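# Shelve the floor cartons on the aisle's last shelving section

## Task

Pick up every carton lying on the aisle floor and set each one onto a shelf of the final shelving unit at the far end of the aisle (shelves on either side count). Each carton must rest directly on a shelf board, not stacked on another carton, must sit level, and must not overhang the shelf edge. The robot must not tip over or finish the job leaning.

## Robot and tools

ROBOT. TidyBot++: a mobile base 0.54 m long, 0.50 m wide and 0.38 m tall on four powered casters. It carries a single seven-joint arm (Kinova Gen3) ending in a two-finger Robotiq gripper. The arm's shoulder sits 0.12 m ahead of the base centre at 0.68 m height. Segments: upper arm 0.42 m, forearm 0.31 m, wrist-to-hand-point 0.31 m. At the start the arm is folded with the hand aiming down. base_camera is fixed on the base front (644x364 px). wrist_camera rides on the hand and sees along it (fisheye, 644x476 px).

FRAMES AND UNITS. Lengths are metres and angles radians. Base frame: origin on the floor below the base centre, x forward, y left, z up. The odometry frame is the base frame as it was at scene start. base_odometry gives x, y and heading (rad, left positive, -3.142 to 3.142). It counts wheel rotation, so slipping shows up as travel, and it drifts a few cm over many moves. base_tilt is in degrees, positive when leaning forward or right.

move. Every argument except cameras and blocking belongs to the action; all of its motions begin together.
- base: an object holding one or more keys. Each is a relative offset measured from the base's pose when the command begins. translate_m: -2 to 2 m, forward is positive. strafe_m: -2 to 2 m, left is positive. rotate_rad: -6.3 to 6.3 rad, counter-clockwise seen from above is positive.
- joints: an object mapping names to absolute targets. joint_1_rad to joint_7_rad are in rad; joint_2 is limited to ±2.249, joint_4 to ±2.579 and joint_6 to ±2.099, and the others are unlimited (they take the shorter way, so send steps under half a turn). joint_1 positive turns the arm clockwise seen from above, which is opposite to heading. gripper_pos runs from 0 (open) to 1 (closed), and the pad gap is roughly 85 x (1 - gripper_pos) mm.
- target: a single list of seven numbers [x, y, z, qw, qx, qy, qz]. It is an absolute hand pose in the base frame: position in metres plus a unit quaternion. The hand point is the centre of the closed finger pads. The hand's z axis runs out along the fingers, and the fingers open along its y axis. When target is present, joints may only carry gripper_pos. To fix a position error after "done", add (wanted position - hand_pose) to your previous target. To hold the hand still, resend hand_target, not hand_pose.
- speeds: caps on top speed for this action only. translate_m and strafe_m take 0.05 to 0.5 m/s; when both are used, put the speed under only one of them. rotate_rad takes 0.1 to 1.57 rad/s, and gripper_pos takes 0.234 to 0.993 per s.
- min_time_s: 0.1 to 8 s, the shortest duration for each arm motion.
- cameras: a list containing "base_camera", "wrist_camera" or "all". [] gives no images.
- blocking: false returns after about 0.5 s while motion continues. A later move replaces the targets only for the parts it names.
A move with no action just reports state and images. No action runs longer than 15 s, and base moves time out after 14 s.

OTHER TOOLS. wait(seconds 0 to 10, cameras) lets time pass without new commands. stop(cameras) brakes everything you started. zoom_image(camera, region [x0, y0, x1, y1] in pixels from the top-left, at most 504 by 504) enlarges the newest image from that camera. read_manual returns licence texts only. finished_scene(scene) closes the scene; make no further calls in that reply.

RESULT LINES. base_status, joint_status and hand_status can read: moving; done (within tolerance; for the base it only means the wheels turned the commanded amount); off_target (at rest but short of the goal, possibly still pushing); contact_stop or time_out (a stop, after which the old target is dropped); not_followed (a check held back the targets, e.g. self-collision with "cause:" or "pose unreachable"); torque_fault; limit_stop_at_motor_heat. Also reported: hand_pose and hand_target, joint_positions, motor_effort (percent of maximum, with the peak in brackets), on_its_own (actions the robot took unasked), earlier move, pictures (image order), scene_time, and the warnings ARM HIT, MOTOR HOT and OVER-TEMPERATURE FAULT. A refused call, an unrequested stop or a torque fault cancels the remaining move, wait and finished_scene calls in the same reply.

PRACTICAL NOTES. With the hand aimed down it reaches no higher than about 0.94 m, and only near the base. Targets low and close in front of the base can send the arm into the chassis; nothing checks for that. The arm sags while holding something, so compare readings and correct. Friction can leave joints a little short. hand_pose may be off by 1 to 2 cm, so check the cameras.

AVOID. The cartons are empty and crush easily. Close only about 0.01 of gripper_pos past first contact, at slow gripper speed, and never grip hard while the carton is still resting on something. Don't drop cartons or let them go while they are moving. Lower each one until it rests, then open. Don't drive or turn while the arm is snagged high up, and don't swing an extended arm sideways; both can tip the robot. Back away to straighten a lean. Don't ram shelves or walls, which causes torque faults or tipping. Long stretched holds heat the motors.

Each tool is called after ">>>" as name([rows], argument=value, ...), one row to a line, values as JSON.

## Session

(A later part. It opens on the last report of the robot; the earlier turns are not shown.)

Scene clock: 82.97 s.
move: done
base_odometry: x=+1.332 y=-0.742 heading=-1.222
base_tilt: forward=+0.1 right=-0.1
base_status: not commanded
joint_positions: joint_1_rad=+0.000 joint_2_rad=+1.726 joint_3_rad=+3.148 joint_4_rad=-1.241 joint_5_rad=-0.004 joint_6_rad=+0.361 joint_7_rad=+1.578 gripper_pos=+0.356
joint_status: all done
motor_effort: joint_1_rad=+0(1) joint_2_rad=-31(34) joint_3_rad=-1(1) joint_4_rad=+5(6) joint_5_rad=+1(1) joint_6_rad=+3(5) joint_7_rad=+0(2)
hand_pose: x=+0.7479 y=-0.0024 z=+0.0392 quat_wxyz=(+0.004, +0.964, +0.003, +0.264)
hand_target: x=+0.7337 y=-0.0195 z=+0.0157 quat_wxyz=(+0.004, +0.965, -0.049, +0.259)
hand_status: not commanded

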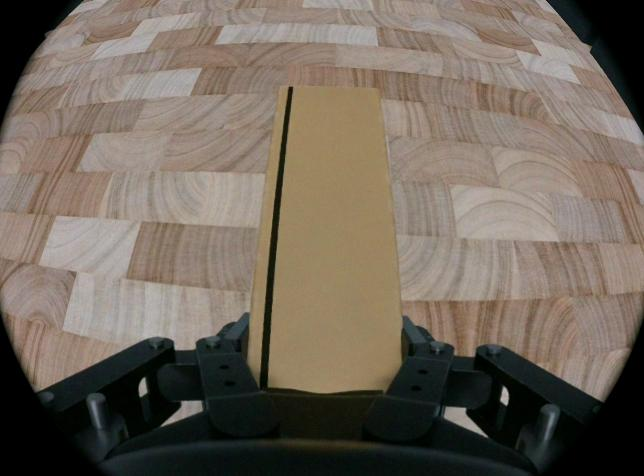

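>>> move(joints={"joint_2_rad": 1.55, "joint_4_rad": -1.45, "joint_6_rad": 0.41}, min_time_s=1.5)

>>> move(joints={"joint_2_rad": 0.972, "joint_4_rad": -1.858, "joint_6_rad": 0.25}, min_time_s=2)

>>> move(base={"translate_m": 0.8, "strafe_m": -0.033}, speeds={"translate_m": 0.4}, joints={"joint_2_rad": -0.33, "joint_4_rad": -2.21, "joint_6_rad": -0.75}, min_time_s=2.5, cameras=["all"])

Scene clock: 86.03 s.
move: done
base_odometry: x=+1.332 y=-0.742 heading=-1.222
base_tilt: forward=+0.1 right=-0.1
base_status: not commanded
joint_positions: joint_1_rad=+0.000 joint_2_rad=+1.564 joint_3_rad=+3.148 joint_4_rad=-1.428 joint_5_rad=-0.004 joint_6_rad=+0.369 joint_7_rad=+1.578 gripper_pos=+0.356
joint_status: all done
motor_effort: joint_1_rad=+0(2) joint_2_rad=-37(39) joint_3_rad=-1(2) joint_4_rad=+6(6) joint_5_rad=+1(1) joint_6_rad=+6(7) joint_7_rad=+0(2)
hand_pose: x=+0.7409 y=-0.0026 z=+0.1035 quat_wxyz=(+0.004, +0.967, +0.002, +0.256)
hand_target: x=+0.7468 y=-0.0208 z=+0.1141 quat_wxyz=(+0.004, +0.961, -0.050, +0.273)
hand_status: not commanded
pictures: none

Scene clock: 88.33 s.
move: done
base_odometry: x=+1.332 y=-0.742 heading=-1.222
base_tilt: forward=+0.1 right=-0.1
base_status: not commanded
joint_positions: joint_1_rad=+0.000 joint_2_rad=+0.983 joint_3_rad=+3.148 joint_4_rad=-1.833 joint_5_rad=-0.004 joint_6_rad=+0.296 joint_7_rad=+1.578 gripper_pos=+0.356
joint_status: all done
motor_effort: joint_1_rad=+0(2) joint_2_rad=-35(41) joint_3_rad=-1(1) joint_4_rad=+8(9) joint_5_rad=+1(1) joint_6_rad=+6(8) joint_7_rad=+0(2)
hand_pose: x=+0.7509 y=-0.0027 z=+0.3640 quat_wxyz=(+0.004, +0.952, +0.001, +0.306)
hand_target: x=+0.7285 y=-0.0191 z=+0.3562 quat_wxyz=(+0.001, +0.959, -0.054, +0.277)
hand_status: not commanded
pictures: none

Scene clock: 91.60 s.
move: done
base_odometry: x=+1.575 y=-1.505 heading=-1.222
base_tilt: forward=+0.1 right=-0.1
base_status: done
joint_positions: joint_1_rad=+0.001 joint_2_rad=-0.314 joint_3_rad=+3.148 joint_4_rad=-2.181 joint_5_rad=-0.004 joint_6_rad=-0.705 joint_7_rad=+1.578 gripper_pos=+0.356
joint_status: all done
motor_effort: joint_1_rad=-1(3) joint_2_rad=-6(37) joint_3_rad=+1(1) joint_4_rad=+18(18) joint_5_rad=+1(1) joint_6_rad=+7(7) joint_7_rad=+1(2)
hand_pose: x=+0.4577 y=+0.0000 z=+0.7283 quat_wxyz=(-0.001, +0.960, -0.001, +0.281)
hand_target: x=+0.4349 y=+0.0010 z=+0.7130 quat_wxyz=(-0.022, +0.966, -0.049, +0.253)
hand_status: not commanded
pictures: base_camera, wrist_camera

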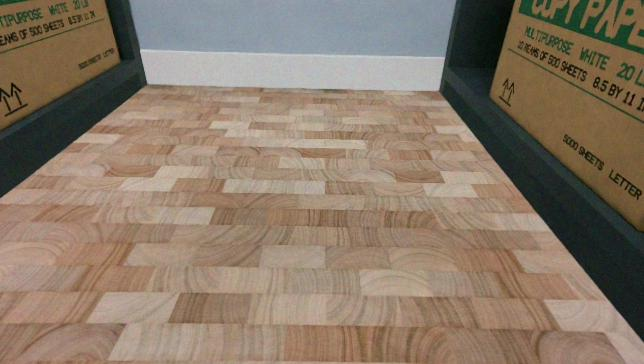

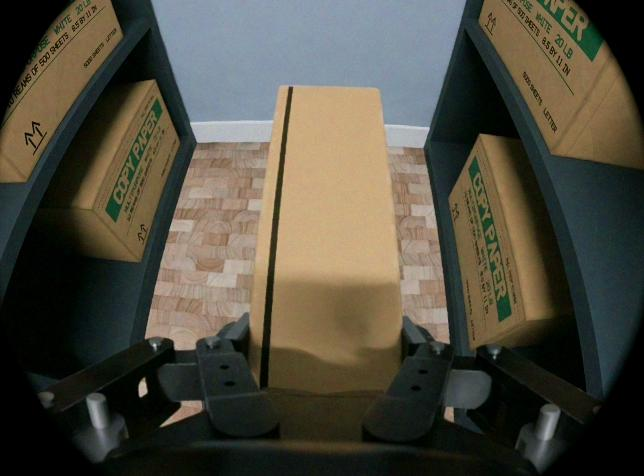

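>>> move(base={"translate_m": 0.42}, speeds={"translate_m": 0.35})

>>> move(joints={"joint_1_rad": -1.57}, min_time_s=3.5, cameras=["all"])

Scene clock: 98.63 s.
move: done
base_odometry: x=+1.718 y=-1.900 heading=-1.222
base_tilt: forward=+0.1 right=-0.1
base_status: done
joint_positions: joint_1_rad=+0.001 joint_2_rad=-0.322 joint_3_rad=+3.148 joint_4_rad=-2.184 joint_5_rad=-0.004 joint_6_rad=-0.709 joint_7_rad=+1.578 gripper_pos=+0.356
joint_status: not commanded
motor_effort: joint_1_rad=-1(2) joint_2_rad=-6(8) joint_3_rad=+0(1) joint_4_rad=+17(18) joint_5_rad=+0(1) joint_6_rad=+6(7) joint_7_rad=+0(2)
hand_pose: x=+0.4553 y=+0.0000 z=+0.7291 quat_wxyz=(-0.001, +0.959, -0.001, +0.282)
hand_target: x=+0.4349 y=+0.0010 z=+0.7130 quat_wxyz=(-0.022, +0.966, -0.049, +0.253)
hand_status: not commanded
pictures: none

Scene clock: 102.43 s.
move: done
base_odometry: x=+1.718 y=-1.900 heading=-1.222
base_tilt: forward=+0.1 right=-0.1
base_status: not commanded
joint_positions: joint_1_rad=-1.554 joint_2_rad=-0.322 joint_3_rad=+3.148 joint_4_rad=-2.184 joint_5_rad=-0.005 joint_6_rad=-0.709 joint_7_rad=+1.578 gripper_pos=+0.356
joint_status: all done
motor_effort: joint_1_rad=-2(3) joint_2_rad=-6(6) joint_3_rad=+1(1) joint_4_rad=+17(18) joint_5_rad=+1(1) joint_6_rad=+7(7) joint_7_rad=+0(2)
hand_pose: x=+0.1241 y=+0.3363 z=+0.7291 quat_wxyz=(-0.199, +0.685, +0.672, +0.200)
hand_target: x=+0.1135 y=+0.3158 z=+0.7130 quat_wxyz=(-0.195, +0.713, +0.653, +0.162)
hand_status: not commanded
pictures: base_camera, wrist_camera

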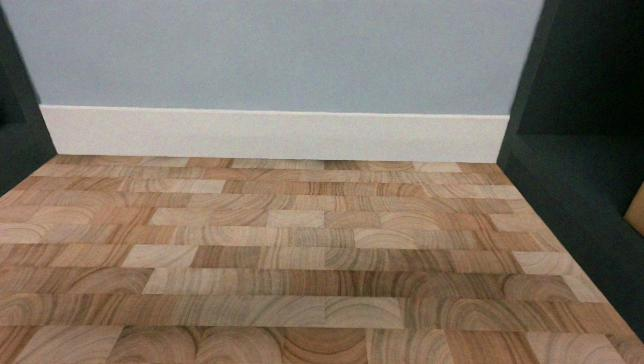

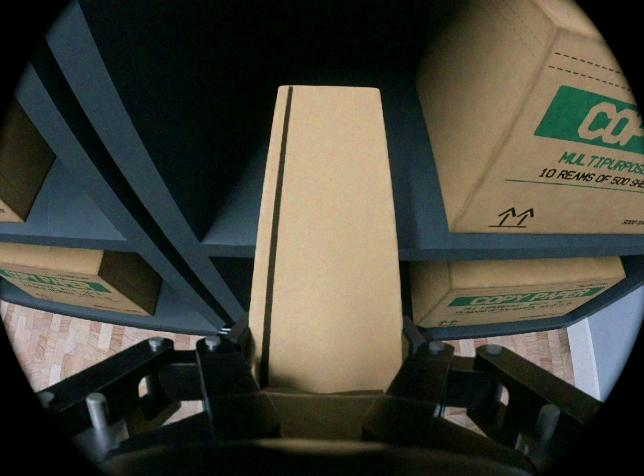

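>>> move(joints={"joint_2_rad": 0.5453, "joint_4_rad": -1.615, "joint_6_rad": -0.40}, min_time_s=3.5, cameras=["wrist_camera"])

>>> move(joints={"joint_2_rad": 0.65, "joint_4_rad": -1.41, "joint_6_rad": -0.60}, min_time_s=2.5, cameras=["wrist_camera"])

Scene clock: 108.27 s.
move: done
base_odometry: x=+1.718 y=-1.900 heading=-1.222
base_tilt: forward=+0.1 right=-0.1
base_status: not commanded
joint_positions: joint_1_rad=-1.554 joint_2_rad=+0.512 joint_3_rad=+3.148 joint_4_rad=-1.655 joint_5_rad=-0.005 joint_6_rad=-0.443 joint_7_rad=+1.578 gripper_pos=+0.356
joint_status: all done
motor_effort: joint_1_rad=-1(2) joint_2_rad=-30(33) joint_3_rad=+0(1) joint_4_rad=+15(18) joint_5_rad=+1(1) joint_6_rad=+5(7) joint_7_rad=+0(2)
hand_pose: x=+0.1307 y=+0.6238 z=+0.6035 quat_wxyz=(-0.183, +0.688, +0.676, +0.188)
hand_target: x=+0.1213 y=+0.6507 z=+0.6066 quat_wxyz=(-0.213, +0.708, +0.645, +0.192)
hand_status: not commanded

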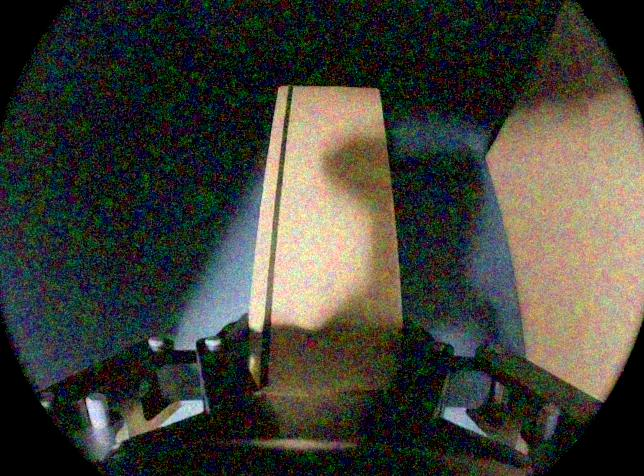

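Scene clock: 111.07 s.
move: done
base_odometry: x=+1.718 y=-1.900 heading=-1.222
base_tilt: forward=+0.1 right=-0.1
base_status: not commanded
joint_positions: joint_1_rad=-1.554 joint_2_rad=+0.604 joint_3_rad=+3.148 joint_4_rad=-1.452 joint_5_rad=-0.005 joint_6_rad=-0.555 joint_7_rad=+1.578 gripper_pos=+0.356
joint_status: all done
motor_effort: joint_1_rad=-1(2) joint_2_rad=-33(35) joint_3_rad=+0(1) joint_4_rad=+17(17) joint_5_rad=+0(1) joint_6_rad=+6(8) joint_7_rad=+1(2)
hand_pose: x=+0.1315 y=+0.6745 z=+0.6128 quat_wxyz=(-0.183, +0.688, +0.677, +0.188)
hand_target: x=+0.1191 y=+0.6766 z=+0.5932 quat_wxyz=(-0.180, +0.716, +0.656, +0.157)
hand_status: not commanded

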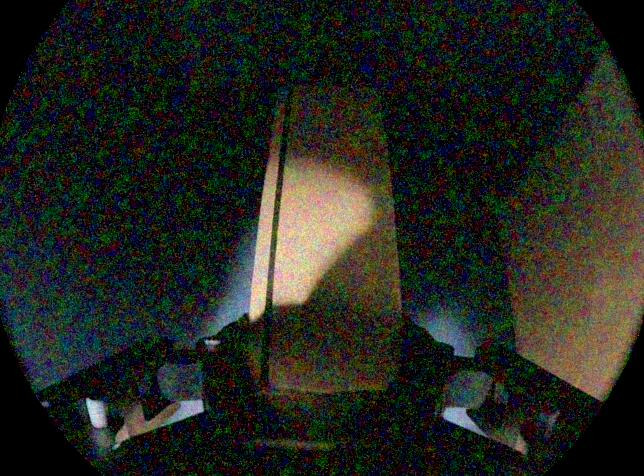

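>>> move(joints={"joint_2_rad": 0.69, "joint_6_rad": -0.475}, min_time_s=1.5)

>>> move(joints={"joint_2_rad": 0.707, "joint_6_rad": -0.46}, min_time_s=1.0)

>>> move(joints={"joint_2_rad": 0.718, "joint_6_rad": -0.452}, min_time_s=1.0, cameras=["wrist_camera"])

Scene clock: 113.40 s.
move: done
base_odometry: x=+1.718 y=-1.900 heading=-1.222
base_tilt: forward=+0.1 right=-0.1
base_status: not commanded
joint_positions: joint_1_rad=-1.554 joint_2_rad=+0.644 joint_3_rad=+3.148 joint_4_rad=-1.452 joint_5_rad=-0.005 joint_6_rad=-0.517 joint_7_rad=+1.578 gripper_pos=+0.356
joint_status: all done
motor_effort: joint_1_rad=-1(2) joint_2_rad=-34(36) joint_3_rad=-1(1) joint_4_rad=+16(17) joint_5_rad=+1(1) joint_6_rad=+6(7) joint_7_rad=+1(1)
hand_pose: x=+0.1316 y=+0.6815 z=+0.5920 quat_wxyz=(-0.182, +0.688, +0.677, +0.187)
hand_target: x=+0.1206 y=+0.7065 z=+0.5849 quat_wxyz=(-0.208, +0.709, +0.648, +0.187)
hand_status: not commanded
pictures: none

Scene clock: 114.70 s.
move: done
base_odometry: x=+1.718 y=-1.900 heading=-1.222
base_tilt: forward=+0.1 right=-0.1
base_status: not commanded
joint_positions: joint_1_rad=-1.554 joint_2_rad=+0.660 joint_3_rad=+3.148 joint_4_rad=-1.452 joint_5_rad=-0.005 joint_6_rad=-0.503 joint_7_rad=+1.578 gripper_pos=+0.356
joint_status: all done
motor_effort: joint_1_rad=-1(2) joint_2_rad=-35(36) joint_3_rad=-1(1) joint_4_rad=+16(16) joint_5_rad=+1(1) joint_6_rad=+5(7) joint_7_rad=+0(1)
hand_pose: x=+0.1317 y=+0.6837 z=+0.5830 quat_wxyz=(-0.181, +0.688, +0.677, +0.187)
hand_target: x=+0.1208 y=+0.7087 z=+0.5754 quat_wxyz=(-0.207, +0.709, +0.648, +0.186)
hand_status: not commanded
pictures: none

Scene clock: 116.00 s.
move: done
base_odometry: x=+1.718 y=-1.900 heading=-1.222
base_tilt: forward=+0.1 right=-0.1
base_status: not commanded
joint_positions: joint_1_rad=-1.554 joint_2_rad=+0.671 joint_3_rad=+3.148 joint_4_rad=-1.452 joint_5_rad=-0.005 joint_6_rad=-0.495 joint_7_rad=+1.578 gripper_pos=+0.356
joint_status: all done
motor_effort: joint_1_rad=-1(2) joint_2_rad=-35(36) joint_3_rad=-1(1) joint_4_rad=+15(17) joint_5_rad=+1(1) joint_6_rad=+6(7) joint_7_rad=+1(1)
hand_pose: x=+0.1318 y=+0.6848 z=+0.5771 quat_wxyz=(-0.180, +0.689, +0.677, +0.186)
hand_target: x=+0.1209 y=+0.7096 z=+0.5689 quat_wxyz=(-0.206, +0.709, +0.648, +0.185)
hand_status: not commanded

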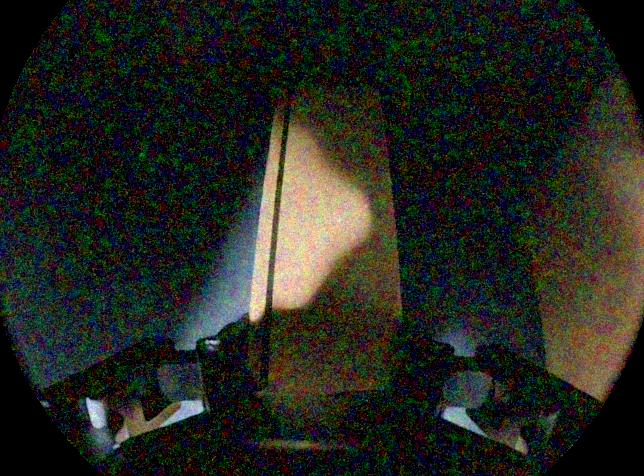

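>>> move(joints={"joint_2_rad": 0.726, "joint_6_rad": -0.446}, min_time_s=0.8)

>>> move(joints={"joint_2_rad": 0.734, "joint_6_rad": -0.440}, min_time_s=0.8)

>>> move(joints={"joint_2_rad": 0.742, "joint_6_rad": -0.434}, min_time_s=0.8, cameras=["wrist_camera"])

Scene clock: 117.33 s.
move: done
base_odometry: x=+1.718 y=-1.900 heading=-1.222
base_tilt: forward=+0.1 right=-0.1
base_status: not commanded
joint_positions: joint_1_rad=-1.554 joint_2_rad=+0.678 joint_3_rad=+3.148 joint_4_rad=-1.452 joint_5_rad=-0.005 joint_6_rad=-0.488 joint_7_rad=+1.578 gripper_pos=+0.356
joint_status: all done
motor_effort: joint_1_rad=-1(2) joint_2_rad=-36(36) joint_3_rad=+0(1) joint_4_rad=+16(16) joint_5_rad=+0(1) joint_6_rad=+6(6) joint_7_rad=+1(2)
hand_pose: x=+0.1318 y=+0.6860 z=+0.5733 quat_wxyz=(-0.180, +0.689, +0.677, +0.186)
hand_target: x=+0.1210 y=+0.7103 z=+0.5643 quat_wxyz=(-0.205, +0.710, +0.648, +0.185)
hand_status: not commanded
pictures: none

Scene clock: 118.43 s.
move: done
base_odometry: x=+1.718 y=-1.900 heading=-1.222
base_tilt: forward=+0.1 right=-0.1
base_status: not commanded
joint_positions: joint_1_rad=-1.554 joint_2_rad=+0.682 joint_3_rad=+3.148 joint_4_rad=-1.450 joint_5_rad=-0.005 joint_6_rad=-0.481 joint_7_rad=+1.578 gripper_pos=+0.356
joint_status: all done
motor_effort: joint_1_rad=-2(2) joint_2_rad=-34(36) joint_3_rad=-1(1) joint_4_rad=+15(16) joint_5_rad=+1(1) joint_6_rad=+6(6) joint_7_rad=+1(2)
hand_pose: x=+0.1318 y=+0.6882 z=+0.5721 quat_wxyz=(-0.182, +0.688, +0.677, +0.187)
hand_target: x=+0.1211 y=+0.7109 z=+0.5596 quat_wxyz=(-0.205, +0.710, +0.648, +0.184)
hand_status: not commanded
pictures: none

Scene clock: 119.53 s.
move: done
base_odometry: x=+1.718 y=-1.900 heading=-1.222
base_tilt: forward=+0.1 right=-0.1
base_status: not commanded
joint_positions: joint_1_rad=-1.554 joint_2_rad=+0.686 joint_3_rad=+3.148 joint_4_rad=-1.448 joint_5_rad=-0.005 joint_6_rad=-0.475 joint_7_rad=+1.578 gripper_pos=+0.356
joint_status: all done
motor_effort: joint_1_rad=-1(2) joint_2_rad=-34(36) joint_3_rad=+0(1) joint_4_rad=+15(16) joint_5_rad=+1(1) joint_6_rad=+5(7) joint_7_rad=+1(2)
hand_pose: x=+0.1319 y=+0.6905 z=+0.5717 quat_wxyz=(-0.184, +0.688, +0.676, +0.189)
hand_target: x=+0.1211 y=+0.7115 z=+0.5548 quat_wxyz=(-0.204, +0.710, +0.649, +0.184)
hand_status: not commanded

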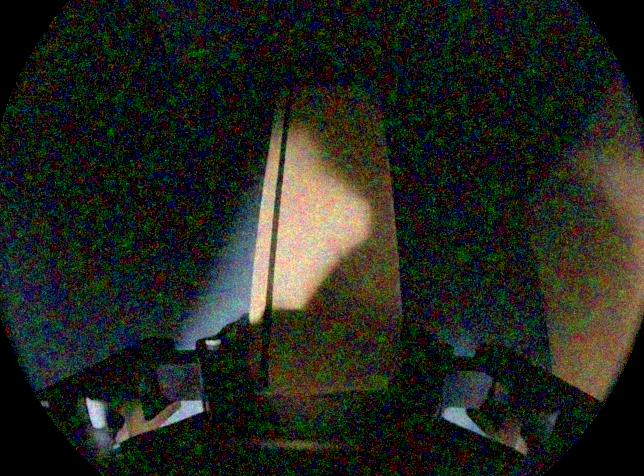

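>>> move(joints={"gripper_pos": 0.29}, speeds={"gripper_pos": 0.234})

>>> move(joints={"gripper_pos": 0.0}, speeds={"gripper_pos": 0.5}, cameras=["wrist_camera"])

>>> move(joints={"joint_2_rad": 0.53, "joint_4_rad": -1.635, "joint_6_rad": -0.41}, min_time_s=1.5)

>>> move(joints={"joint_2_rad": -0.33, "joint_4_rad": -2.21, "joint_6_rad": -0.55}, min_time_s=2.5, cameras=["all"])

Scene clock: 120.83 s.
move: done
base_odometry: x=+1.718 y=-1.900 heading=-1.222
base_tilt: forward=+0.1 right=-0.1
base_status: not commanded
joint_positions: joint_1_rad=-1.554 joint_2_rad=+0.692 joint_3_rad=+3.148 joint_4_rad=-1.448 joint_5_rad=-0.005 joint_6_rad=-0.474 joint_7_rad=+1.578 gripper_pos=+0.291
joint_status: all done
motor_effort: joint_1_rad=-1(2) joint_2_rad=-35(35) joint_3_rad=+0(1) joint_4_rad=+15(16) joint_5_rad=+1(1) joint_6_rad=+6(7) joint_7_rad=+0(2)
hand_pose: x=+0.1319 y=+0.6902 z=+0.5675 quat_wxyz=(-0.182, +0.688, +0.677, +0.187)
hand_target: x=+0.1211 y=+0.7115 z=+0.5548 quat_wxyz=(-0.204, +0.710, +0.649, +0.184)
hand_status: not commanded
pictures: none

Scene clock: 122.03 s.
move: done
base_odometry: x=+1.718 y=-1.900 heading=-1.222
base_tilt: forward=+0.1 right=-0.1
base_status: not commanded
joint_positions: joint_1_rad=-1.554 joint_2_rad=+0.692 joint_3_rad=+3.148 joint_4_rad=-1.448 joint_5_rad=-0.005 joint_6_rad=-0.474 joint_7_rad=+1.578 gripper_pos=+0.000
joint_status: all done
motor_effort: joint_1_rad=-1(2) joint_2_rad=-35(35) joint_3_rad=+0(1) joint_4_rad=+15(16) joint_5_rad=+1(1) joint_6_rad=+5(6) joint_7_rad=+1(1)
hand_pose: x=+0.1319 y=+0.6902 z=+0.5675 quat_wxyz=(-0.182, +0.688, +0.677, +0.187)
hand_target: x=+0.1211 y=+0.7115 z=+0.5548 quat_wxyz=(-0.204, +0.710, +0.649, +0.184)
hand_status: not commanded

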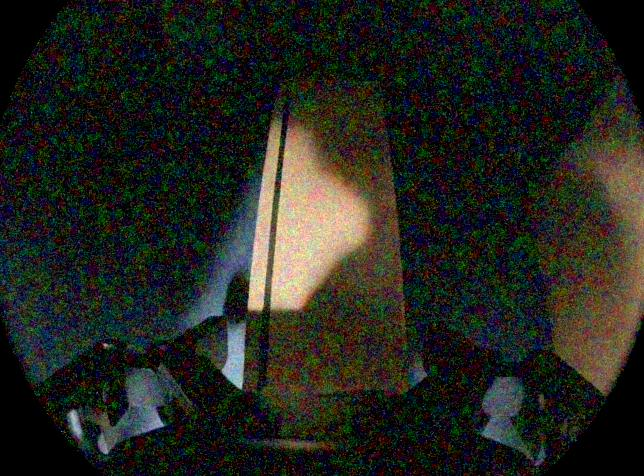

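Scene clock: 123.83 s.
move: done
base_odometry: x=+1.718 y=-1.900 heading=-1.222
base_tilt: forward=+0.1 right=-0.1
base_status: not commanded
joint_positions: joint_1_rad=-1.554 joint_2_rad=+0.543 joint_3_rad=+3.148 joint_4_rad=-1.606 joint_5_rad=-0.005 joint_6_rad=-0.451 joint_7_rad=+1.578 gripper_pos=+0.000
joint_status: all done
motor_effort: joint_1_rad=-2(2) joint_2_rad=-31(36) joint_3_rad=+0(1) joint_4_rad=+15(16) joint_5_rad=+1(1) joint_6_rad=+6(7) joint_7_rad=+1(2)
hand_pose: x=+0.1310 y=+0.6410 z=+0.6032 quat_wxyz=(-0.186, +0.687, +0.675, +0.192)
hand_target: x=+0.1211 y=+0.6405 z=+0.6062 quat_wxyz=(-0.208, +0.710, +0.646, +0.187)
hand_status: not commanded
pictures: none

Scene clock: 126.63 s.
move: done
base_odometry: x=+1.718 y=-1.900 heading=-1.222
base_tilt: forward=+0.1 right=-0.1
base_status: not commanded
joint_positions: joint_1_rad=-1.554 joint_2_rad=-0.321 joint_3_rad=+3.148 joint_4_rad=-2.178 joint_5_rad=-0.005 joint_6_rad=-0.503 joint_7_rad=+1.578 gripper_pos=+0.000
joint_status: all done
motor_effort: joint_1_rad=-1(2) joint_2_rad=-7(33) joint_3_rad=+0(1) joint_4_rad=+17(19) joint_5_rad=+1(1) joint_6_rad=+7(8) joint_7_rad=+1(2)
hand_pose: x=+0.1256 y=+0.3881 z=+0.7712 quat_wxyz=(-0.267, +0.660, +0.648, +0.271)
hand_target: x=+0.1164 y=+0.3667 z=+0.7487 quat_wxyz=(-0.263, +0.693, +0.631, +0.229)
hand_status: not commanded
pictures: base_camera, wrist_camera

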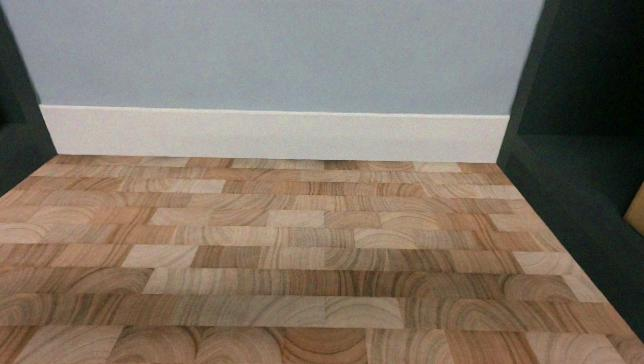

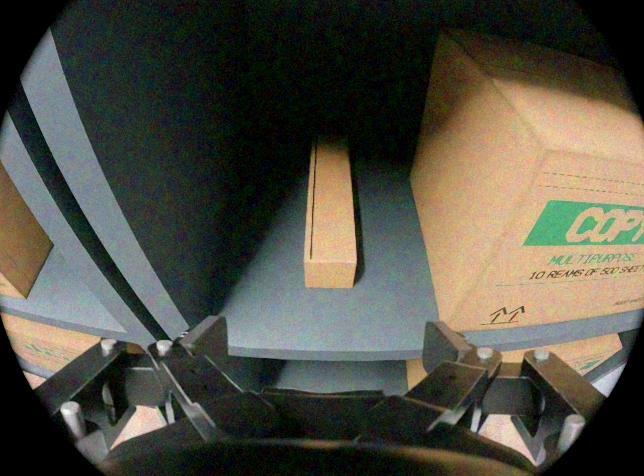

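>>> move(joints={"joint_1_rad": -0.2})

>>> move(base={"translate_m": -1.785, "strafe_m": 0.0616}, cameras=["base_camera"])

>>> move(joints={"joint_1_rad": -1.44})

>>> move(joints={"joint_2_rad": 0.972, "joint_4_rad": -1.858, "joint_6_rad": 0.25}, min_time_s=2, cameras=["wrist_camera"])

Scene clock: 130.93 s.
move: done
base_odometry: x=+1.718 y=-1.900 heading=-1.222
base_tilt: forward=+0.1 right=-0.1
base_status: not commanded
joint_positions: joint_1_rad=-0.216 joint_2_rad=-0.321 joint_3_rad=+3.148 joint_4_rad=-2.178 joint_5_rad=-0.005 joint_6_rad=-0.503 joint_7_rad=+1.578 gripper_pos=+0.000
joint_status: all done
motor_effort: joint_1_rad=-1(3) joint_2_rad=-7(7) joint_3_rad=+0(1) joint_4_rad=+17(19) joint_5_rad=+0(1) joint_6_rad=+7(8) joint_7_rad=+1(1)
hand_pose: x=+0.4982 y=+0.0829 z=+0.7712 quat_wxyz=(-0.041, +0.919, +0.098, +0.379)
hand_target: x=+0.4778 y=+0.0757 z=+0.7487 quat_wxyz=(-0.059, +0.936, +0.051, +0.344)
hand_status: not commanded
pictures: none

Scene clock: 135.83 s.
move: done
base_odometry: x=+1.166 y=-0.201 heading=-1.222
base_tilt: forward=+0.1 right=-0.1
base_status: done
joint_positions: joint_1_rad=-0.215 joint_2_rad=-0.327 joint_3_rad=+3.148 joint_4_rad=-2.181 joint_5_rad=-0.006 joint_6_rad=-0.506 joint_7_rad=+1.578 gripper_pos=+0.000
joint_status: not commanded
motor_effort: joint_1_rad=-1(2) joint_2_rad=-7(9) joint_3_rad=-1(1) joint_4_rad=+18(19) joint_5_rad=+1(1) joint_6_rad=+7(9) joint_7_rad=+0(2)
hand_pose: x=+0.4964 y=+0.0823 z=+0.7715 quat_wxyz=(-0.042, +0.919, +0.098, +0.379)
hand_target: x=+0.4778 y=+0.0757 z=+0.7487 quat_wxyz=(-0.059, +0.936, +0.051, +0.344)
hand_status: not commanded

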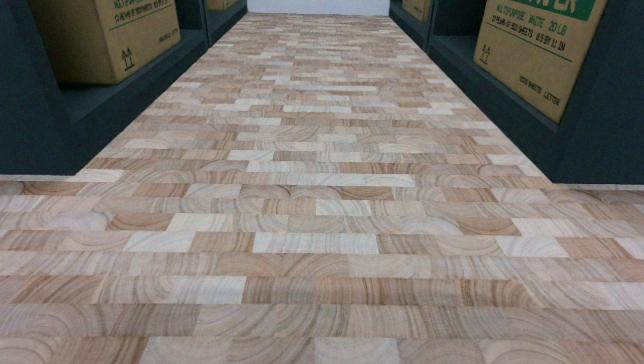

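Scene clock: 138.33 s.
move: done
base_odometry: x=+1.166 y=-0.201 heading=-1.222
base_tilt: forward=+0.1 right=-0.1
base_status: not commanded
joint_positions: joint_1_rad=-1.424 joint_2_rad=-0.327 joint_3_rad=+3.148 joint_4_rad=-2.181 joint_5_rad=-0.006 joint_6_rad=-0.506 joint_7_rad=+1.578 gripper_pos=+0.000
joint_status: all done
motor_effort: joint_1_rad=-1(3) joint_2_rad=-6(7) joint_3_rad=+0(1) joint_4_rad=+18(18) joint_5_rad=+1(1) joint_6_rad=+8(8) joint_7_rad=+1(1)
hand_pose: x=+0.1755 y=+0.3821 z=+0.7715 quat_wxyz=(-0.250, +0.701, +0.603, +0.288)
hand_target: x=+0.1639 y=+0.3639 z=+0.7487 quat_wxyz=(-0.248, +0.732, +0.585, +0.245)
hand_status: not commanded
pictures: none

Scene clock: 141.20 s.
move: done
base_odometry: x=+1.166 y=-0.201 heading=-1.222
base_tilt: forward=+0.1 right=-0.1
base_status: not commanded
joint_positions: joint_1_rad=-1.424 joint_2_rad=+0.931 joint_3_rad=+3.148 joint_4_rad=-1.890 joint_5_rad=-0.006 joint_6_rad=+0.208 joint_7_rad=+1.578 gripper_pos=+0.000
joint_status: all done
motor_effort: joint_1_rad=-1(2) joint_2_rad=-32(34) joint_3_rad=+0(1) joint_4_rad=+7(18) joint_5_rad=+0(1) joint_6_rad=+6(8) joint_7_rad=+0(1)
hand_pose: x=+0.2084 y=+0.5869 z=+0.3660 quat_wxyz=(-0.168, +0.731, +0.630, +0.200)
hand_target: x=+0.2084 y=+0.6032 z=+0.3562 quat_wxyz=(-0.184, +0.752, +0.598, +0.208)
hand_status: not commanded

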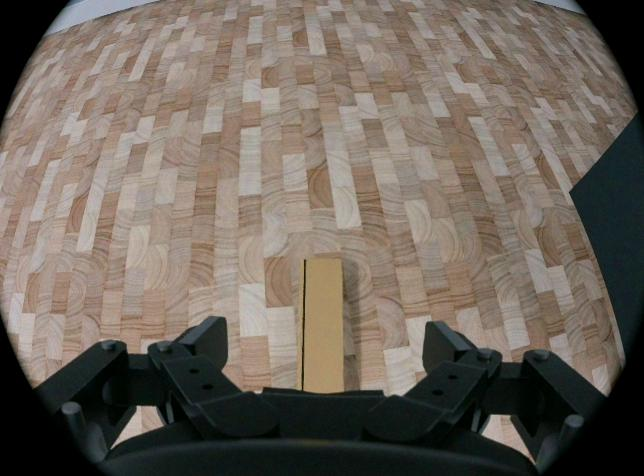

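>>> move(joints={"joint_2_rad": 1.619, "joint_4_rad": -1.399, "joint_6_rad": 0.399}, min_time_s=1.5, cameras=["wrist_camera"])

Scene clock: 144.03 s.
move: done
base_odometry: x=+1.166 y=-0.201 heading=-1.222
base_tilt: forward=+0.1 right=-0.1
base_status: not commanded
joint_positions: joint_1_rad=-1.424 joint_2_rad=+1.575 joint_3_rad=+3.148 joint_4_rad=-1.429 joint_5_rad=-0.006 joint_6_rad=+0.357 joint_7_rad=+1.578 gripper_pos=+0.000
joint_status: all done
motor_effort: joint_1_rad=-1(2) joint_2_rad=-37(40) joint_3_rad=+0(2) joint_4_rad=+4(8) joint_5_rad=+1(1) joint_6_rad=+6(7) joint_7_rad=+1(2)
hand_pose: x=+0.2112 y=+0.6051 z=+0.0948 quat_wxyz=(-0.157, +0.733, +0.635, +0.188)
hand_target: x=+0.2102 y=+0.6076 z=+0.0798 quat_wxyz=(-0.169, +0.753, +0.605, +0.196)
hand_status: not commanded

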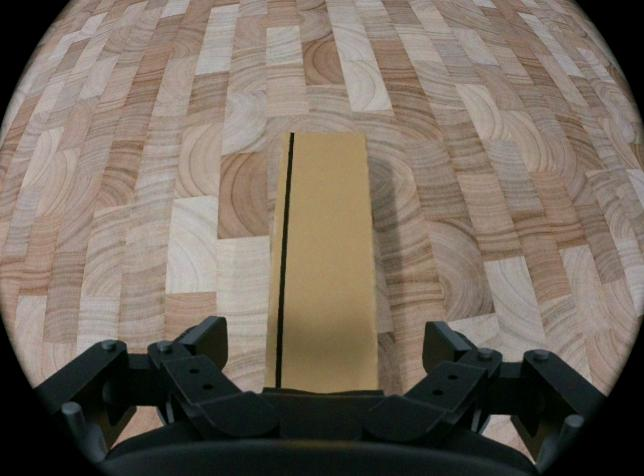

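>>> move(joints={"joint_2_rad": 1.776, "joint_4_rad": -1.214, "joint_6_rad": 0.372}, min_time_s=1.2, cameras=["wrist_camera"])

>>> move(joints={"gripper_pos": 0.335}, speeds={"gripper_pos": 0.3})

>>> move(joints={"gripper_pos": 0.358}, speeds={"gripper_pos": 0.234}, cameras=["wrist_camera"])

Scene clock: 145.87 s.
move: done
base_odometry: x=+1.166 y=-0.201 heading=-1.222
base_tilt: forward=+0.1 right=-0.1
base_status: not commanded
joint_positions: joint_1_rad=-1.424 joint_2_rad=+1.728 joint_3_rad=+3.148 joint_4_rad=-1.242 joint_5_rad=-0.006 joint_6_rad=+0.358 joint_7_rad=+1.578 gripper_pos=+0.000
joint_status: all done
motor_effort: joint_1_rad=-1(2) joint_2_rad=-37(39) joint_3_rad=+0(1) joint_4_rad=+5(6) joint_5_rad=+0(1) joint_6_rad=+5(7) joint_7_rad=+1(2)
hand_pose: x=+0.2130 y=+0.6195 z=+0.0375 quat_wxyz=(-0.168, +0.729, +0.632, +0.201)
hand_target: x=+0.2094 y=+0.6084 z=+0.0156 quat_wxyz=(-0.170, +0.753, +0.605, +0.196)
hand_status: not commanded

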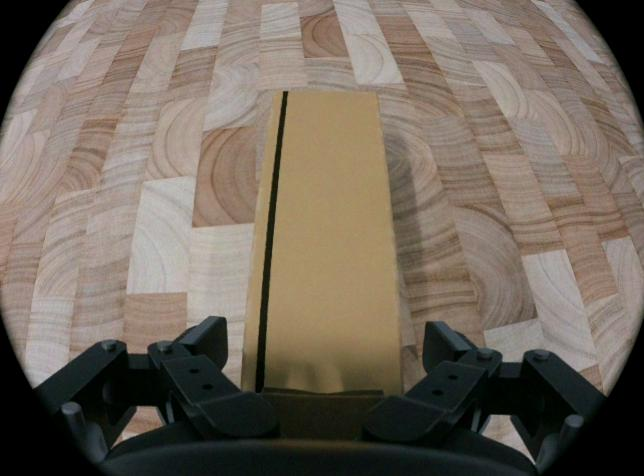

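Scene clock: 147.77 s.
move: done
base_odometry: x=+1.166 y=-0.201 heading=-1.222
base_tilt: forward=+0.1 right=-0.1
base_status: not commanded
joint_positions: joint_1_rad=-1.424 joint_2_rad=+1.728 joint_3_rad=+3.148 joint_4_rad=-1.242 joint_5_rad=-0.006 joint_6_rad=+0.358 joint_7_rad=+1.578 gripper_pos=+0.333
joint_status: all done
motor_effort: joint_1_rad=-1(2) joint_2_rad=-34(37) joint_3_rad=-1(1) joint_4_rad=+6(6) joint_5_rad=+1(1) joint_6_rad=+4(6) joint_7_rad=+1(1)
hand_pose: x=+0.2130 y=+0.6196 z=+0.0376 quat_wxyz=(-0.168, +0.729, +0.632, +0.201)
hand_target: x=+0.2094 y=+0.6084 z=+0.0156 quat_wxyz=(-0.170, +0.753, +0.605, +0.196)
hand_status: not commanded
pictures: none

Scene clock: 148.90 s.
move: done
base_odometry: x=+1.166 y=-0.201 heading=-1.222
base_tilt: forward=+0.1 right=-0.1
base_status: not commanded
joint_positions: joint_1_rad=-1.424 joint_2_rad=+1.728 joint_3_rad=+3.148 joint_4_rad=-1.241 joint_5_rad=-0.006 joint_6_rad=+0.358 joint_7_rad=+1.578 gripper_pos=+0.357
joint_status: all done
motor_effort: joint_1_rad=-1(2) joint_2_rad=-31(34) joint_3_rad=-1(1) joint_4_rad=+5(6) joint_5_rad=+1(1) joint_6_rad=+3(4) joint_7_rad=+1(2)
hand_pose: x=+0.2130 y=+0.6201 z=+0.0378 quat_wxyz=(-0.168, +0.729, +0.632, +0.201)
hand_target: x=+0.2094 y=+0.6084 z=+0.0156 quat_wxyz=(-0.170, +0.753, +0.605, +0.196)
hand_status: not commanded

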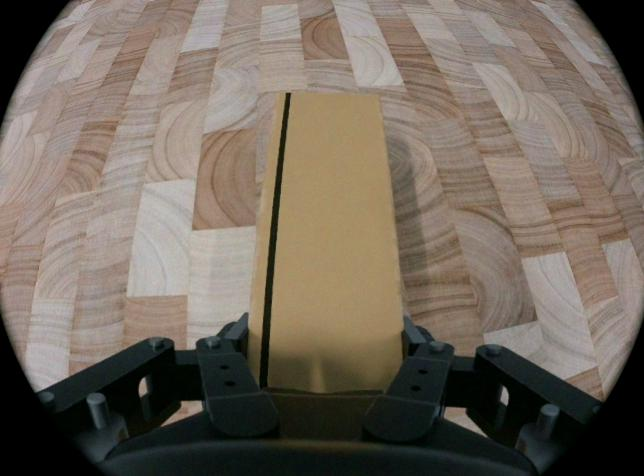

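>>> move(joints={"joint_2_rad": 1.55, "joint_4_rad": -1.45, "joint_6_rad": 0.41}, min_time_s=1.3)

>>> move(joints={"joint_2_rad": -0.33, "joint_4_rad": -2.21, "joint_6_rad": -0.75}, min_time_s=3, cameras=["wrist_camera"])

>>> move(joints={"joint_1_rad": 0.0}, min_time_s=2)

>>> move(base={"translate_m": 1.826, "strafe_m": 0.085}, cameras=["all"])

Scene clock: 152.43 s.
move: done
base_odometry: x=+1.166 y=-0.201 heading=-1.222
base_tilt: forward=+0.1 right=-0.1
base_status: not commanded
joint_positions: joint_1_rad=-1.424 joint_2_rad=+1.561 joint_3_rad=+3.148 joint_4_rad=-1.429 joint_5_rad=-0.006 joint_6_rad=+0.370 joint_7_rad=+1.578 gripper_pos=+0.357
joint_status: all done
motor_effort: joint_1_rad=-2(2) joint_2_rad=-37(39) joint_3_rad=-1(2) joint_4_rad=+5(6) joint_5_rad=+1(1) joint_6_rad=+4(7) joint_7_rad=+1(2)
hand_pose: x=+0.2128 y=+0.6164 z=+0.1053 quat_wxyz=(-0.165, +0.730, +0.632, +0.198)
hand_target: x=+0.2122 y=+0.6212 z=+0.1141 quat_wxyz=(-0.178, +0.751, +0.602, +0.206)
hand_status: not commanded
pictures: none

Scene clock: 155.73 s.
move: done
base_odometry: x=+1.166 y=-0.201 heading=-1.222
base_tilt: forward=+0.1 right=-0.1
base_status: not commanded
joint_positions: joint_1_rad=-1.424 joint_2_rad=-0.317 joint_3_rad=+3.148 joint_4_rad=-2.181 joint_5_rad=-0.006 joint_6_rad=-0.702 joint_7_rad=+1.578 gripper_pos=+0.357
joint_status: all done
motor_effort: joint_1_rad=-2(2) joint_2_rad=-6(42) joint_3_rad=+0(1) joint_4_rad=+18(18) joint_5_rad=+1(1) joint_6_rad=+8(8) joint_7_rad=+2(2)
hand_pose: x=+0.1679 y=+0.3357 z=+0.7296 quat_wxyz=(-0.187, +0.726, +0.626, +0.214)
hand_target: x=+0.1545 y=+0.3139 z=+0.7130 quat_wxyz=(-0.184, +0.754, +0.606, +0.174)
hand_status: not commanded

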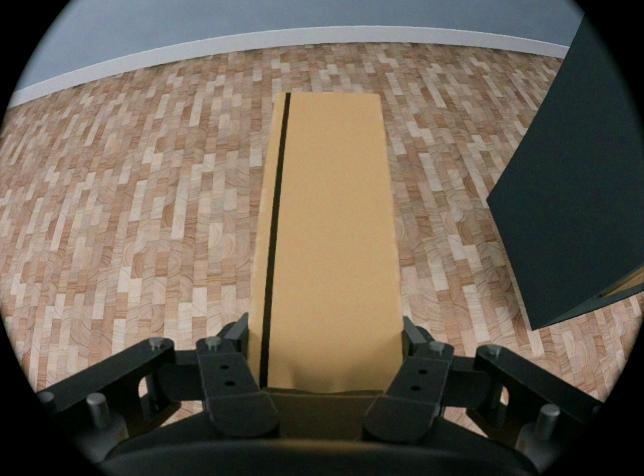

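Scene clock: 158.43 s.
move: done
base_odometry: x=+1.166 y=-0.201 heading=-1.222
base_tilt: forward=+0.1 right=-0.1
base_status: not commanded
joint_positions: joint_1_rad=-0.016 joint_2_rad=-0.317 joint_3_rad=+3.148 joint_4_rad=-2.181 joint_5_rad=-0.006 joint_6_rad=-0.705 joint_7_rad=+1.578 gripper_pos=+0.357
joint_status: all done
motor_effort: joint_1_rad=-1(3) joint_2_rad=-6(7) joint_3_rad=+1(2) joint_4_rad=+17(18) joint_5_rad=+1(1) joint_6_rad=+6(7) joint_7_rad=+0(2)
hand_pose: x=+0.4574 y=+0.0060 z=+0.7291 quat_wxyz=(-0.004, +0.959, +0.006, +0.282)
hand_target: x=+0.4348 y=+0.0057 z=+0.7130 quat_wxyz=(-0.024, +0.966, -0.042, +0.253)
hand_status: not commanded
pictures: none

Scene clock: 163.27 s.
move: done
base_odometry: x=+1.869 y=-1.888 heading=-1.222
base_tilt: forward=+0.1 right=-0.1
base_status: done
joint_positions: joint_1_rad=-0.015 joint_2_rad=-0.327 joint_3_rad=+3.148 joint_4_rad=-2.185 joint_5_rad=-0.007 joint_6_rad=-0.710 joint_7_rad=+1.578 gripper_pos=+0.357
joint_status: not commanded
motor_effort: joint_1_rad=-1(2) joint_2_rad=-6(8) joint_3_rad=+1(1) joint_4_rad=+18(19) joint_5_rad=+1(1) joint_6_rad=+6(7) joint_7_rad=+0(2)
hand_pose: x=+0.4541 y=+0.0058 z=+0.7298 quat_wxyz=(-0.004, +0.959, +0.006, +0.283)
hand_target: x=+0.4348 y=+0.0057 z=+0.7130 quat_wxyz=(-0.024, +0.966, -0.042, +0.253)
hand_status: not commanded
pictures: base_camera, wrist_camera

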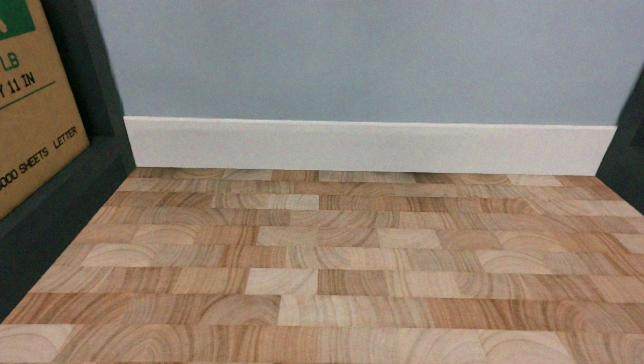

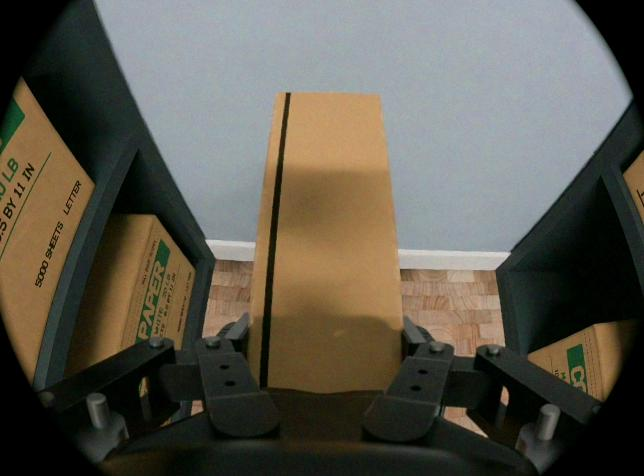

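>>> move(joints={"joint_1_rad": 1.575}, min_time_s=3.5, cameras=["all"])

Scene clock: 167.53 s.
move: done
base_odometry: x=+1.869 y=-1.888 heading=-1.222
base_tilt: forward=+0.1 right=-0.1
base_status: not commanded
joint_positions: joint_1_rad=+1.559 joint_2_rad=-0.327 joint_3_rad=+3.148 joint_4_rad=-2.185 joint_5_rad=-0.007 joint_6_rad=-0.710 joint_7_rad=+1.578 gripper_pos=+0.357
joint_status: all done
motor_effort: joint_1_rad=-1(2) joint_2_rad=-5(6) joint_3_rad=+0(1) joint_4_rad=+18(18) joint_5_rad=+1(1) joint_6_rad=+6(8) joint_7_rad=+0(2)
hand_pose: x=+0.1235 y=-0.3351 z=+0.7298 quat_wxyz=(+0.197, +0.681, -0.675, +0.202)
hand_target: x=+0.1234 y=-0.3158 z=+0.7130 quat_wxyz=(+0.162, +0.652, -0.714, +0.195)
hand_status: not commanded
pictures: base_camera, wrist_camera

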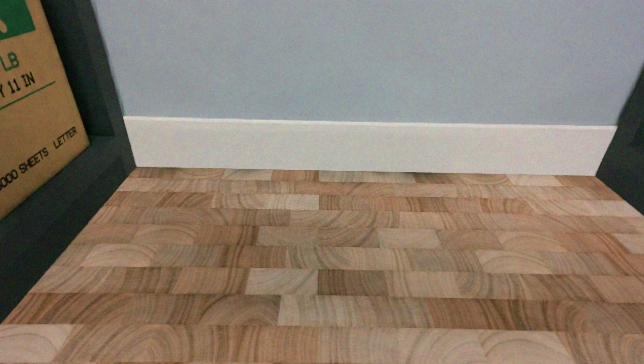

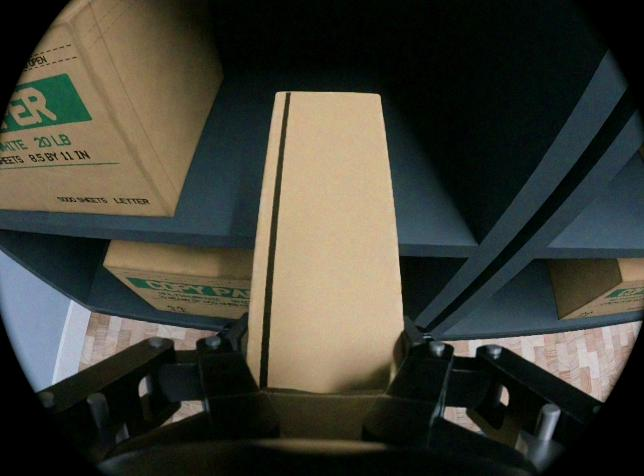

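>>> move(joints={"joint_2_rad": 0.5453, "joint_4_rad": -1.615, "joint_6_rad": -0.40}, min_time_s=3)

>>> move(joints={"joint_2_rad": 0.65, "joint_4_rad": -1.41, "joint_6_rad": -0.60}, min_time_s=2.2)

>>> move(joints={"joint_2_rad": 0.69, "joint_6_rad": -0.48}, min_time_s=1.5, cameras=["wrist_camera"])

Scene clock: 171.77 s.
move: done
base_odometry: x=+1.869 y=-1.888 heading=-1.222
base_tilt: forward=+0.1 right=-0.1
base_status: not commanded
joint_positions: joint_1_rad=+1.559 joint_2_rad=+0.513 joint_3_rad=+3.148 joint_4_rad=-1.656 joint_5_rad=-0.007 joint_6_rad=-0.444 joint_7_rad=+1.578 gripper_pos=+0.357
joint_status: all done
motor_effort: joint_1_rad=-2(2) joint_2_rad=-30(33) joint_3_rad=-1(1) joint_4_rad=+15(18) joint_5_rad=+1(1) joint_6_rad=+6(7) joint_7_rad=+0(2)
hand_pose: x=+0.1248 y=-0.6233 z=+0.6024 quat_wxyz=(+0.184, +0.686, -0.679, +0.185)
hand_target: x=+0.1145 y=-0.6507 z=+0.6066 quat_wxyz=(+0.192, +0.644, -0.709, +0.213)
hand_status: not commanded
pictures: none

Scene clock: 174.27 s.
move: done
base_odometry: x=+1.869 y=-1.888 heading=-1.222
base_tilt: forward=+0.1 right=-0.1
base_status: not commanded
joint_positions: joint_1_rad=+1.559 joint_2_rad=+0.605 joint_3_rad=+3.148 joint_4_rad=-1.452 joint_5_rad=-0.007 joint_6_rad=-0.555 joint_7_rad=+1.578 gripper_pos=+0.357
joint_status: all done
motor_effort: joint_1_rad=-1(2) joint_2_rad=-34(35) joint_3_rad=-1(1) joint_4_rad=+16(17) joint_5_rad=+1(1) joint_6_rad=+4(8) joint_7_rad=+1(2)
hand_pose: x=+0.1256 y=-0.6746 z=+0.6125 quat_wxyz=(+0.185, +0.686, -0.679, +0.186)
hand_target: x=+0.1166 y=-0.6766 z=+0.5932 quat_wxyz=(+0.158, +0.655, -0.717, +0.179)
hand_status: not commanded
pictures: none

Scene clock: 176.03 s.
move: done
base_odometry: x=+1.869 y=-1.888 heading=-1.222
base_tilt: forward=+0.1 right=-0.1
base_status: not commanded
joint_positions: joint_1_rad=+1.559 joint_2_rad=+0.644 joint_3_rad=+3.148 joint_4_rad=-1.452 joint_5_rad=-0.007 joint_6_rad=-0.522 joint_7_rad=+1.578 gripper_pos=+0.357
joint_status: all done
motor_effort: joint_1_rad=-2(2) joint_2_rad=-35(36) joint_3_rad=+0(1) joint_4_rad=+16(17) joint_5_rad=+1(1) joint_6_rad=+5(7) joint_7_rad=+0(1)
hand_pose: x=+0.1255 y=-0.6803 z=+0.5911 quat_wxyz=(+0.183, +0.687, -0.679, +0.183)
hand_target: x=+0.1150 y=-0.7052 z=+0.5841 quat_wxyz=(+0.185, +0.647, -0.710, +0.206)
hand_status: not commanded

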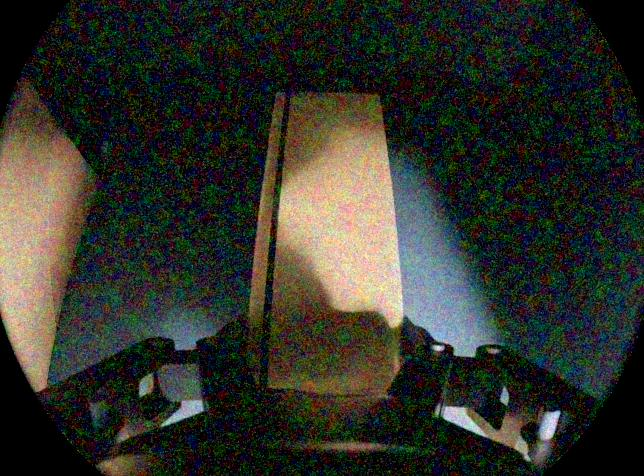

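>>> move(joints={"joint_2_rad": 0.71, "joint_6_rad": -0.457}, min_time_s=1.0)

>>> move(joints={"joint_2_rad": 0.722, "joint_6_rad": -0.449}, min_time_s=0.8)

>>> move(joints={"joint_2_rad": 0.731, "joint_6_rad": -0.443}, min_time_s=0.8)

>>> move(joints={"joint_2_rad": 0.739, "joint_6_rad": -0.437}, min_time_s=0.8, cameras=["wrist_camera"])

Scene clock: 177.80 s.
move: done
base_odometry: x=+1.869 y=-1.888 heading=-1.222
base_tilt: forward=+0.1 right=-0.1
base_status: not commanded
joint_positions: joint_1_rad=+1.559 joint_2_rad=+0.663 joint_3_rad=+3.148 joint_4_rad=-1.452 joint_5_rad=-0.007 joint_6_rad=-0.500 joint_7_rad=+1.578 gripper_pos=+0.357
joint_status: all done
motor_effort: joint_1_rad=-2(2) joint_2_rad=-35(36) joint_3_rad=-1(1) joint_4_rad=+16(16) joint_5_rad=+1(1) joint_6_rad=+7(7) joint_7_rad=+0(1)
hand_pose: x=+0.1255 y=-0.6843 z=+0.5812 quat_wxyz=(+0.184, +0.686, -0.679, +0.184)
hand_target: x=+0.1147 y=-0.7092 z=+0.5738 quat_wxyz=(+0.187, +0.647, -0.710, +0.207)
hand_status: not commanded
pictures: none

Scene clock: 178.90 s.
move: done
base_odometry: x=+1.869 y=-1.888 heading=-1.222
base_tilt: forward=+0.1 right=-0.1
base_status: not commanded
joint_positions: joint_1_rad=+1.559 joint_2_rad=+0.675 joint_3_rad=+3.148 joint_4_rad=-1.452 joint_5_rad=-0.007 joint_6_rad=-0.492 joint_7_rad=+1.578 gripper_pos=+0.357
joint_status: all done
motor_effort: joint_1_rad=+0(2) joint_2_rad=-35(36) joint_3_rad=+0(1) joint_4_rad=+15(16) joint_5_rad=+1(2) joint_6_rad=+5(7) joint_7_rad=+1(1)
hand_pose: x=+0.1255 y=-0.6852 z=+0.5743 quat_wxyz=(+0.182, +0.687, -0.680, +0.183)
hand_target: x=+0.1146 y=-0.7099 z=+0.5666 quat_wxyz=(+0.185, +0.647, -0.711, +0.205)
hand_status: not commanded
pictures: none

Scene clock: 179.97 s.
move: done
base_odometry: x=+1.869 y=-1.888 heading=-1.222
base_tilt: forward=+0.1 right=-0.1
base_status: not commanded
joint_positions: joint_1_rad=+1.559 joint_2_rad=+0.682 joint_3_rad=+3.148 joint_4_rad=-1.451 joint_5_rad=-0.007 joint_6_rad=-0.485 joint_7_rad=+1.578 gripper_pos=+0.357
joint_status: all done
motor_effort: joint_1_rad=-1(2) joint_2_rad=-35(36) joint_3_rad=-1(1) joint_4_rad=+16(16) joint_5_rad=+1(1) joint_6_rad=+5(7) joint_7_rad=+1(1)
hand_pose: x=+0.1255 y=-0.6867 z=+0.5712 quat_wxyz=(+0.183, +0.687, -0.680, +0.183)
hand_target: x=+0.1145 y=-0.7104 z=+0.5612 quat_wxyz=(+0.185, +0.647, -0.711, +0.204)
hand_status: not commanded
pictures: none

Scene clock: 181.07 s.
move: done
base_odometry: x=+1.869 y=-1.888 heading=-1.222
base_tilt: forward=+0.1 right=-0.1
base_status: not commanded
joint_positions: joint_1_rad=+1.559 joint_2_rad=+0.685 joint_3_rad=+3.148 joint_4_rad=-1.450 joint_5_rad=-0.007 joint_6_rad=-0.478 joint_7_rad=+1.578 gripper_pos=+0.357
joint_status: all done
motor_effort: joint_1_rad=-2(2) joint_2_rad=-35(36) joint_3_rad=+0(1) joint_4_rad=+16(16) joint_5_rad=+1(1) joint_6_rad=+5(6) joint_7_rad=+1(1)
hand_pose: x=+0.1255 y=-0.6889 z=+0.5705 quat_wxyz=(+0.184, +0.686, -0.679, +0.185)
hand_target: x=+0.1145 y=-0.7111 z=+0.5565 quat_wxyz=(+0.184, +0.647, -0.711, +0.204)
hand_status: not commanded

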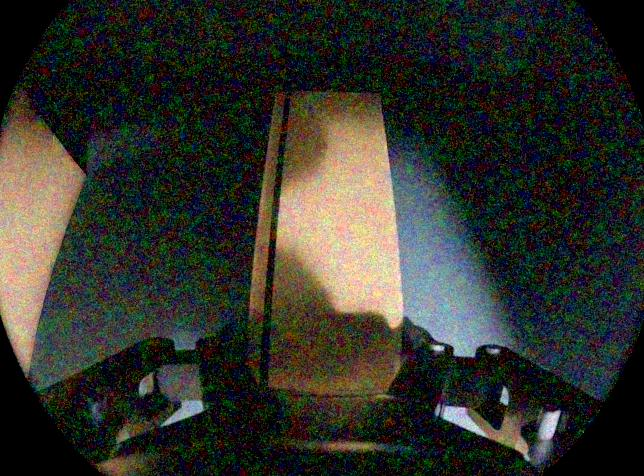

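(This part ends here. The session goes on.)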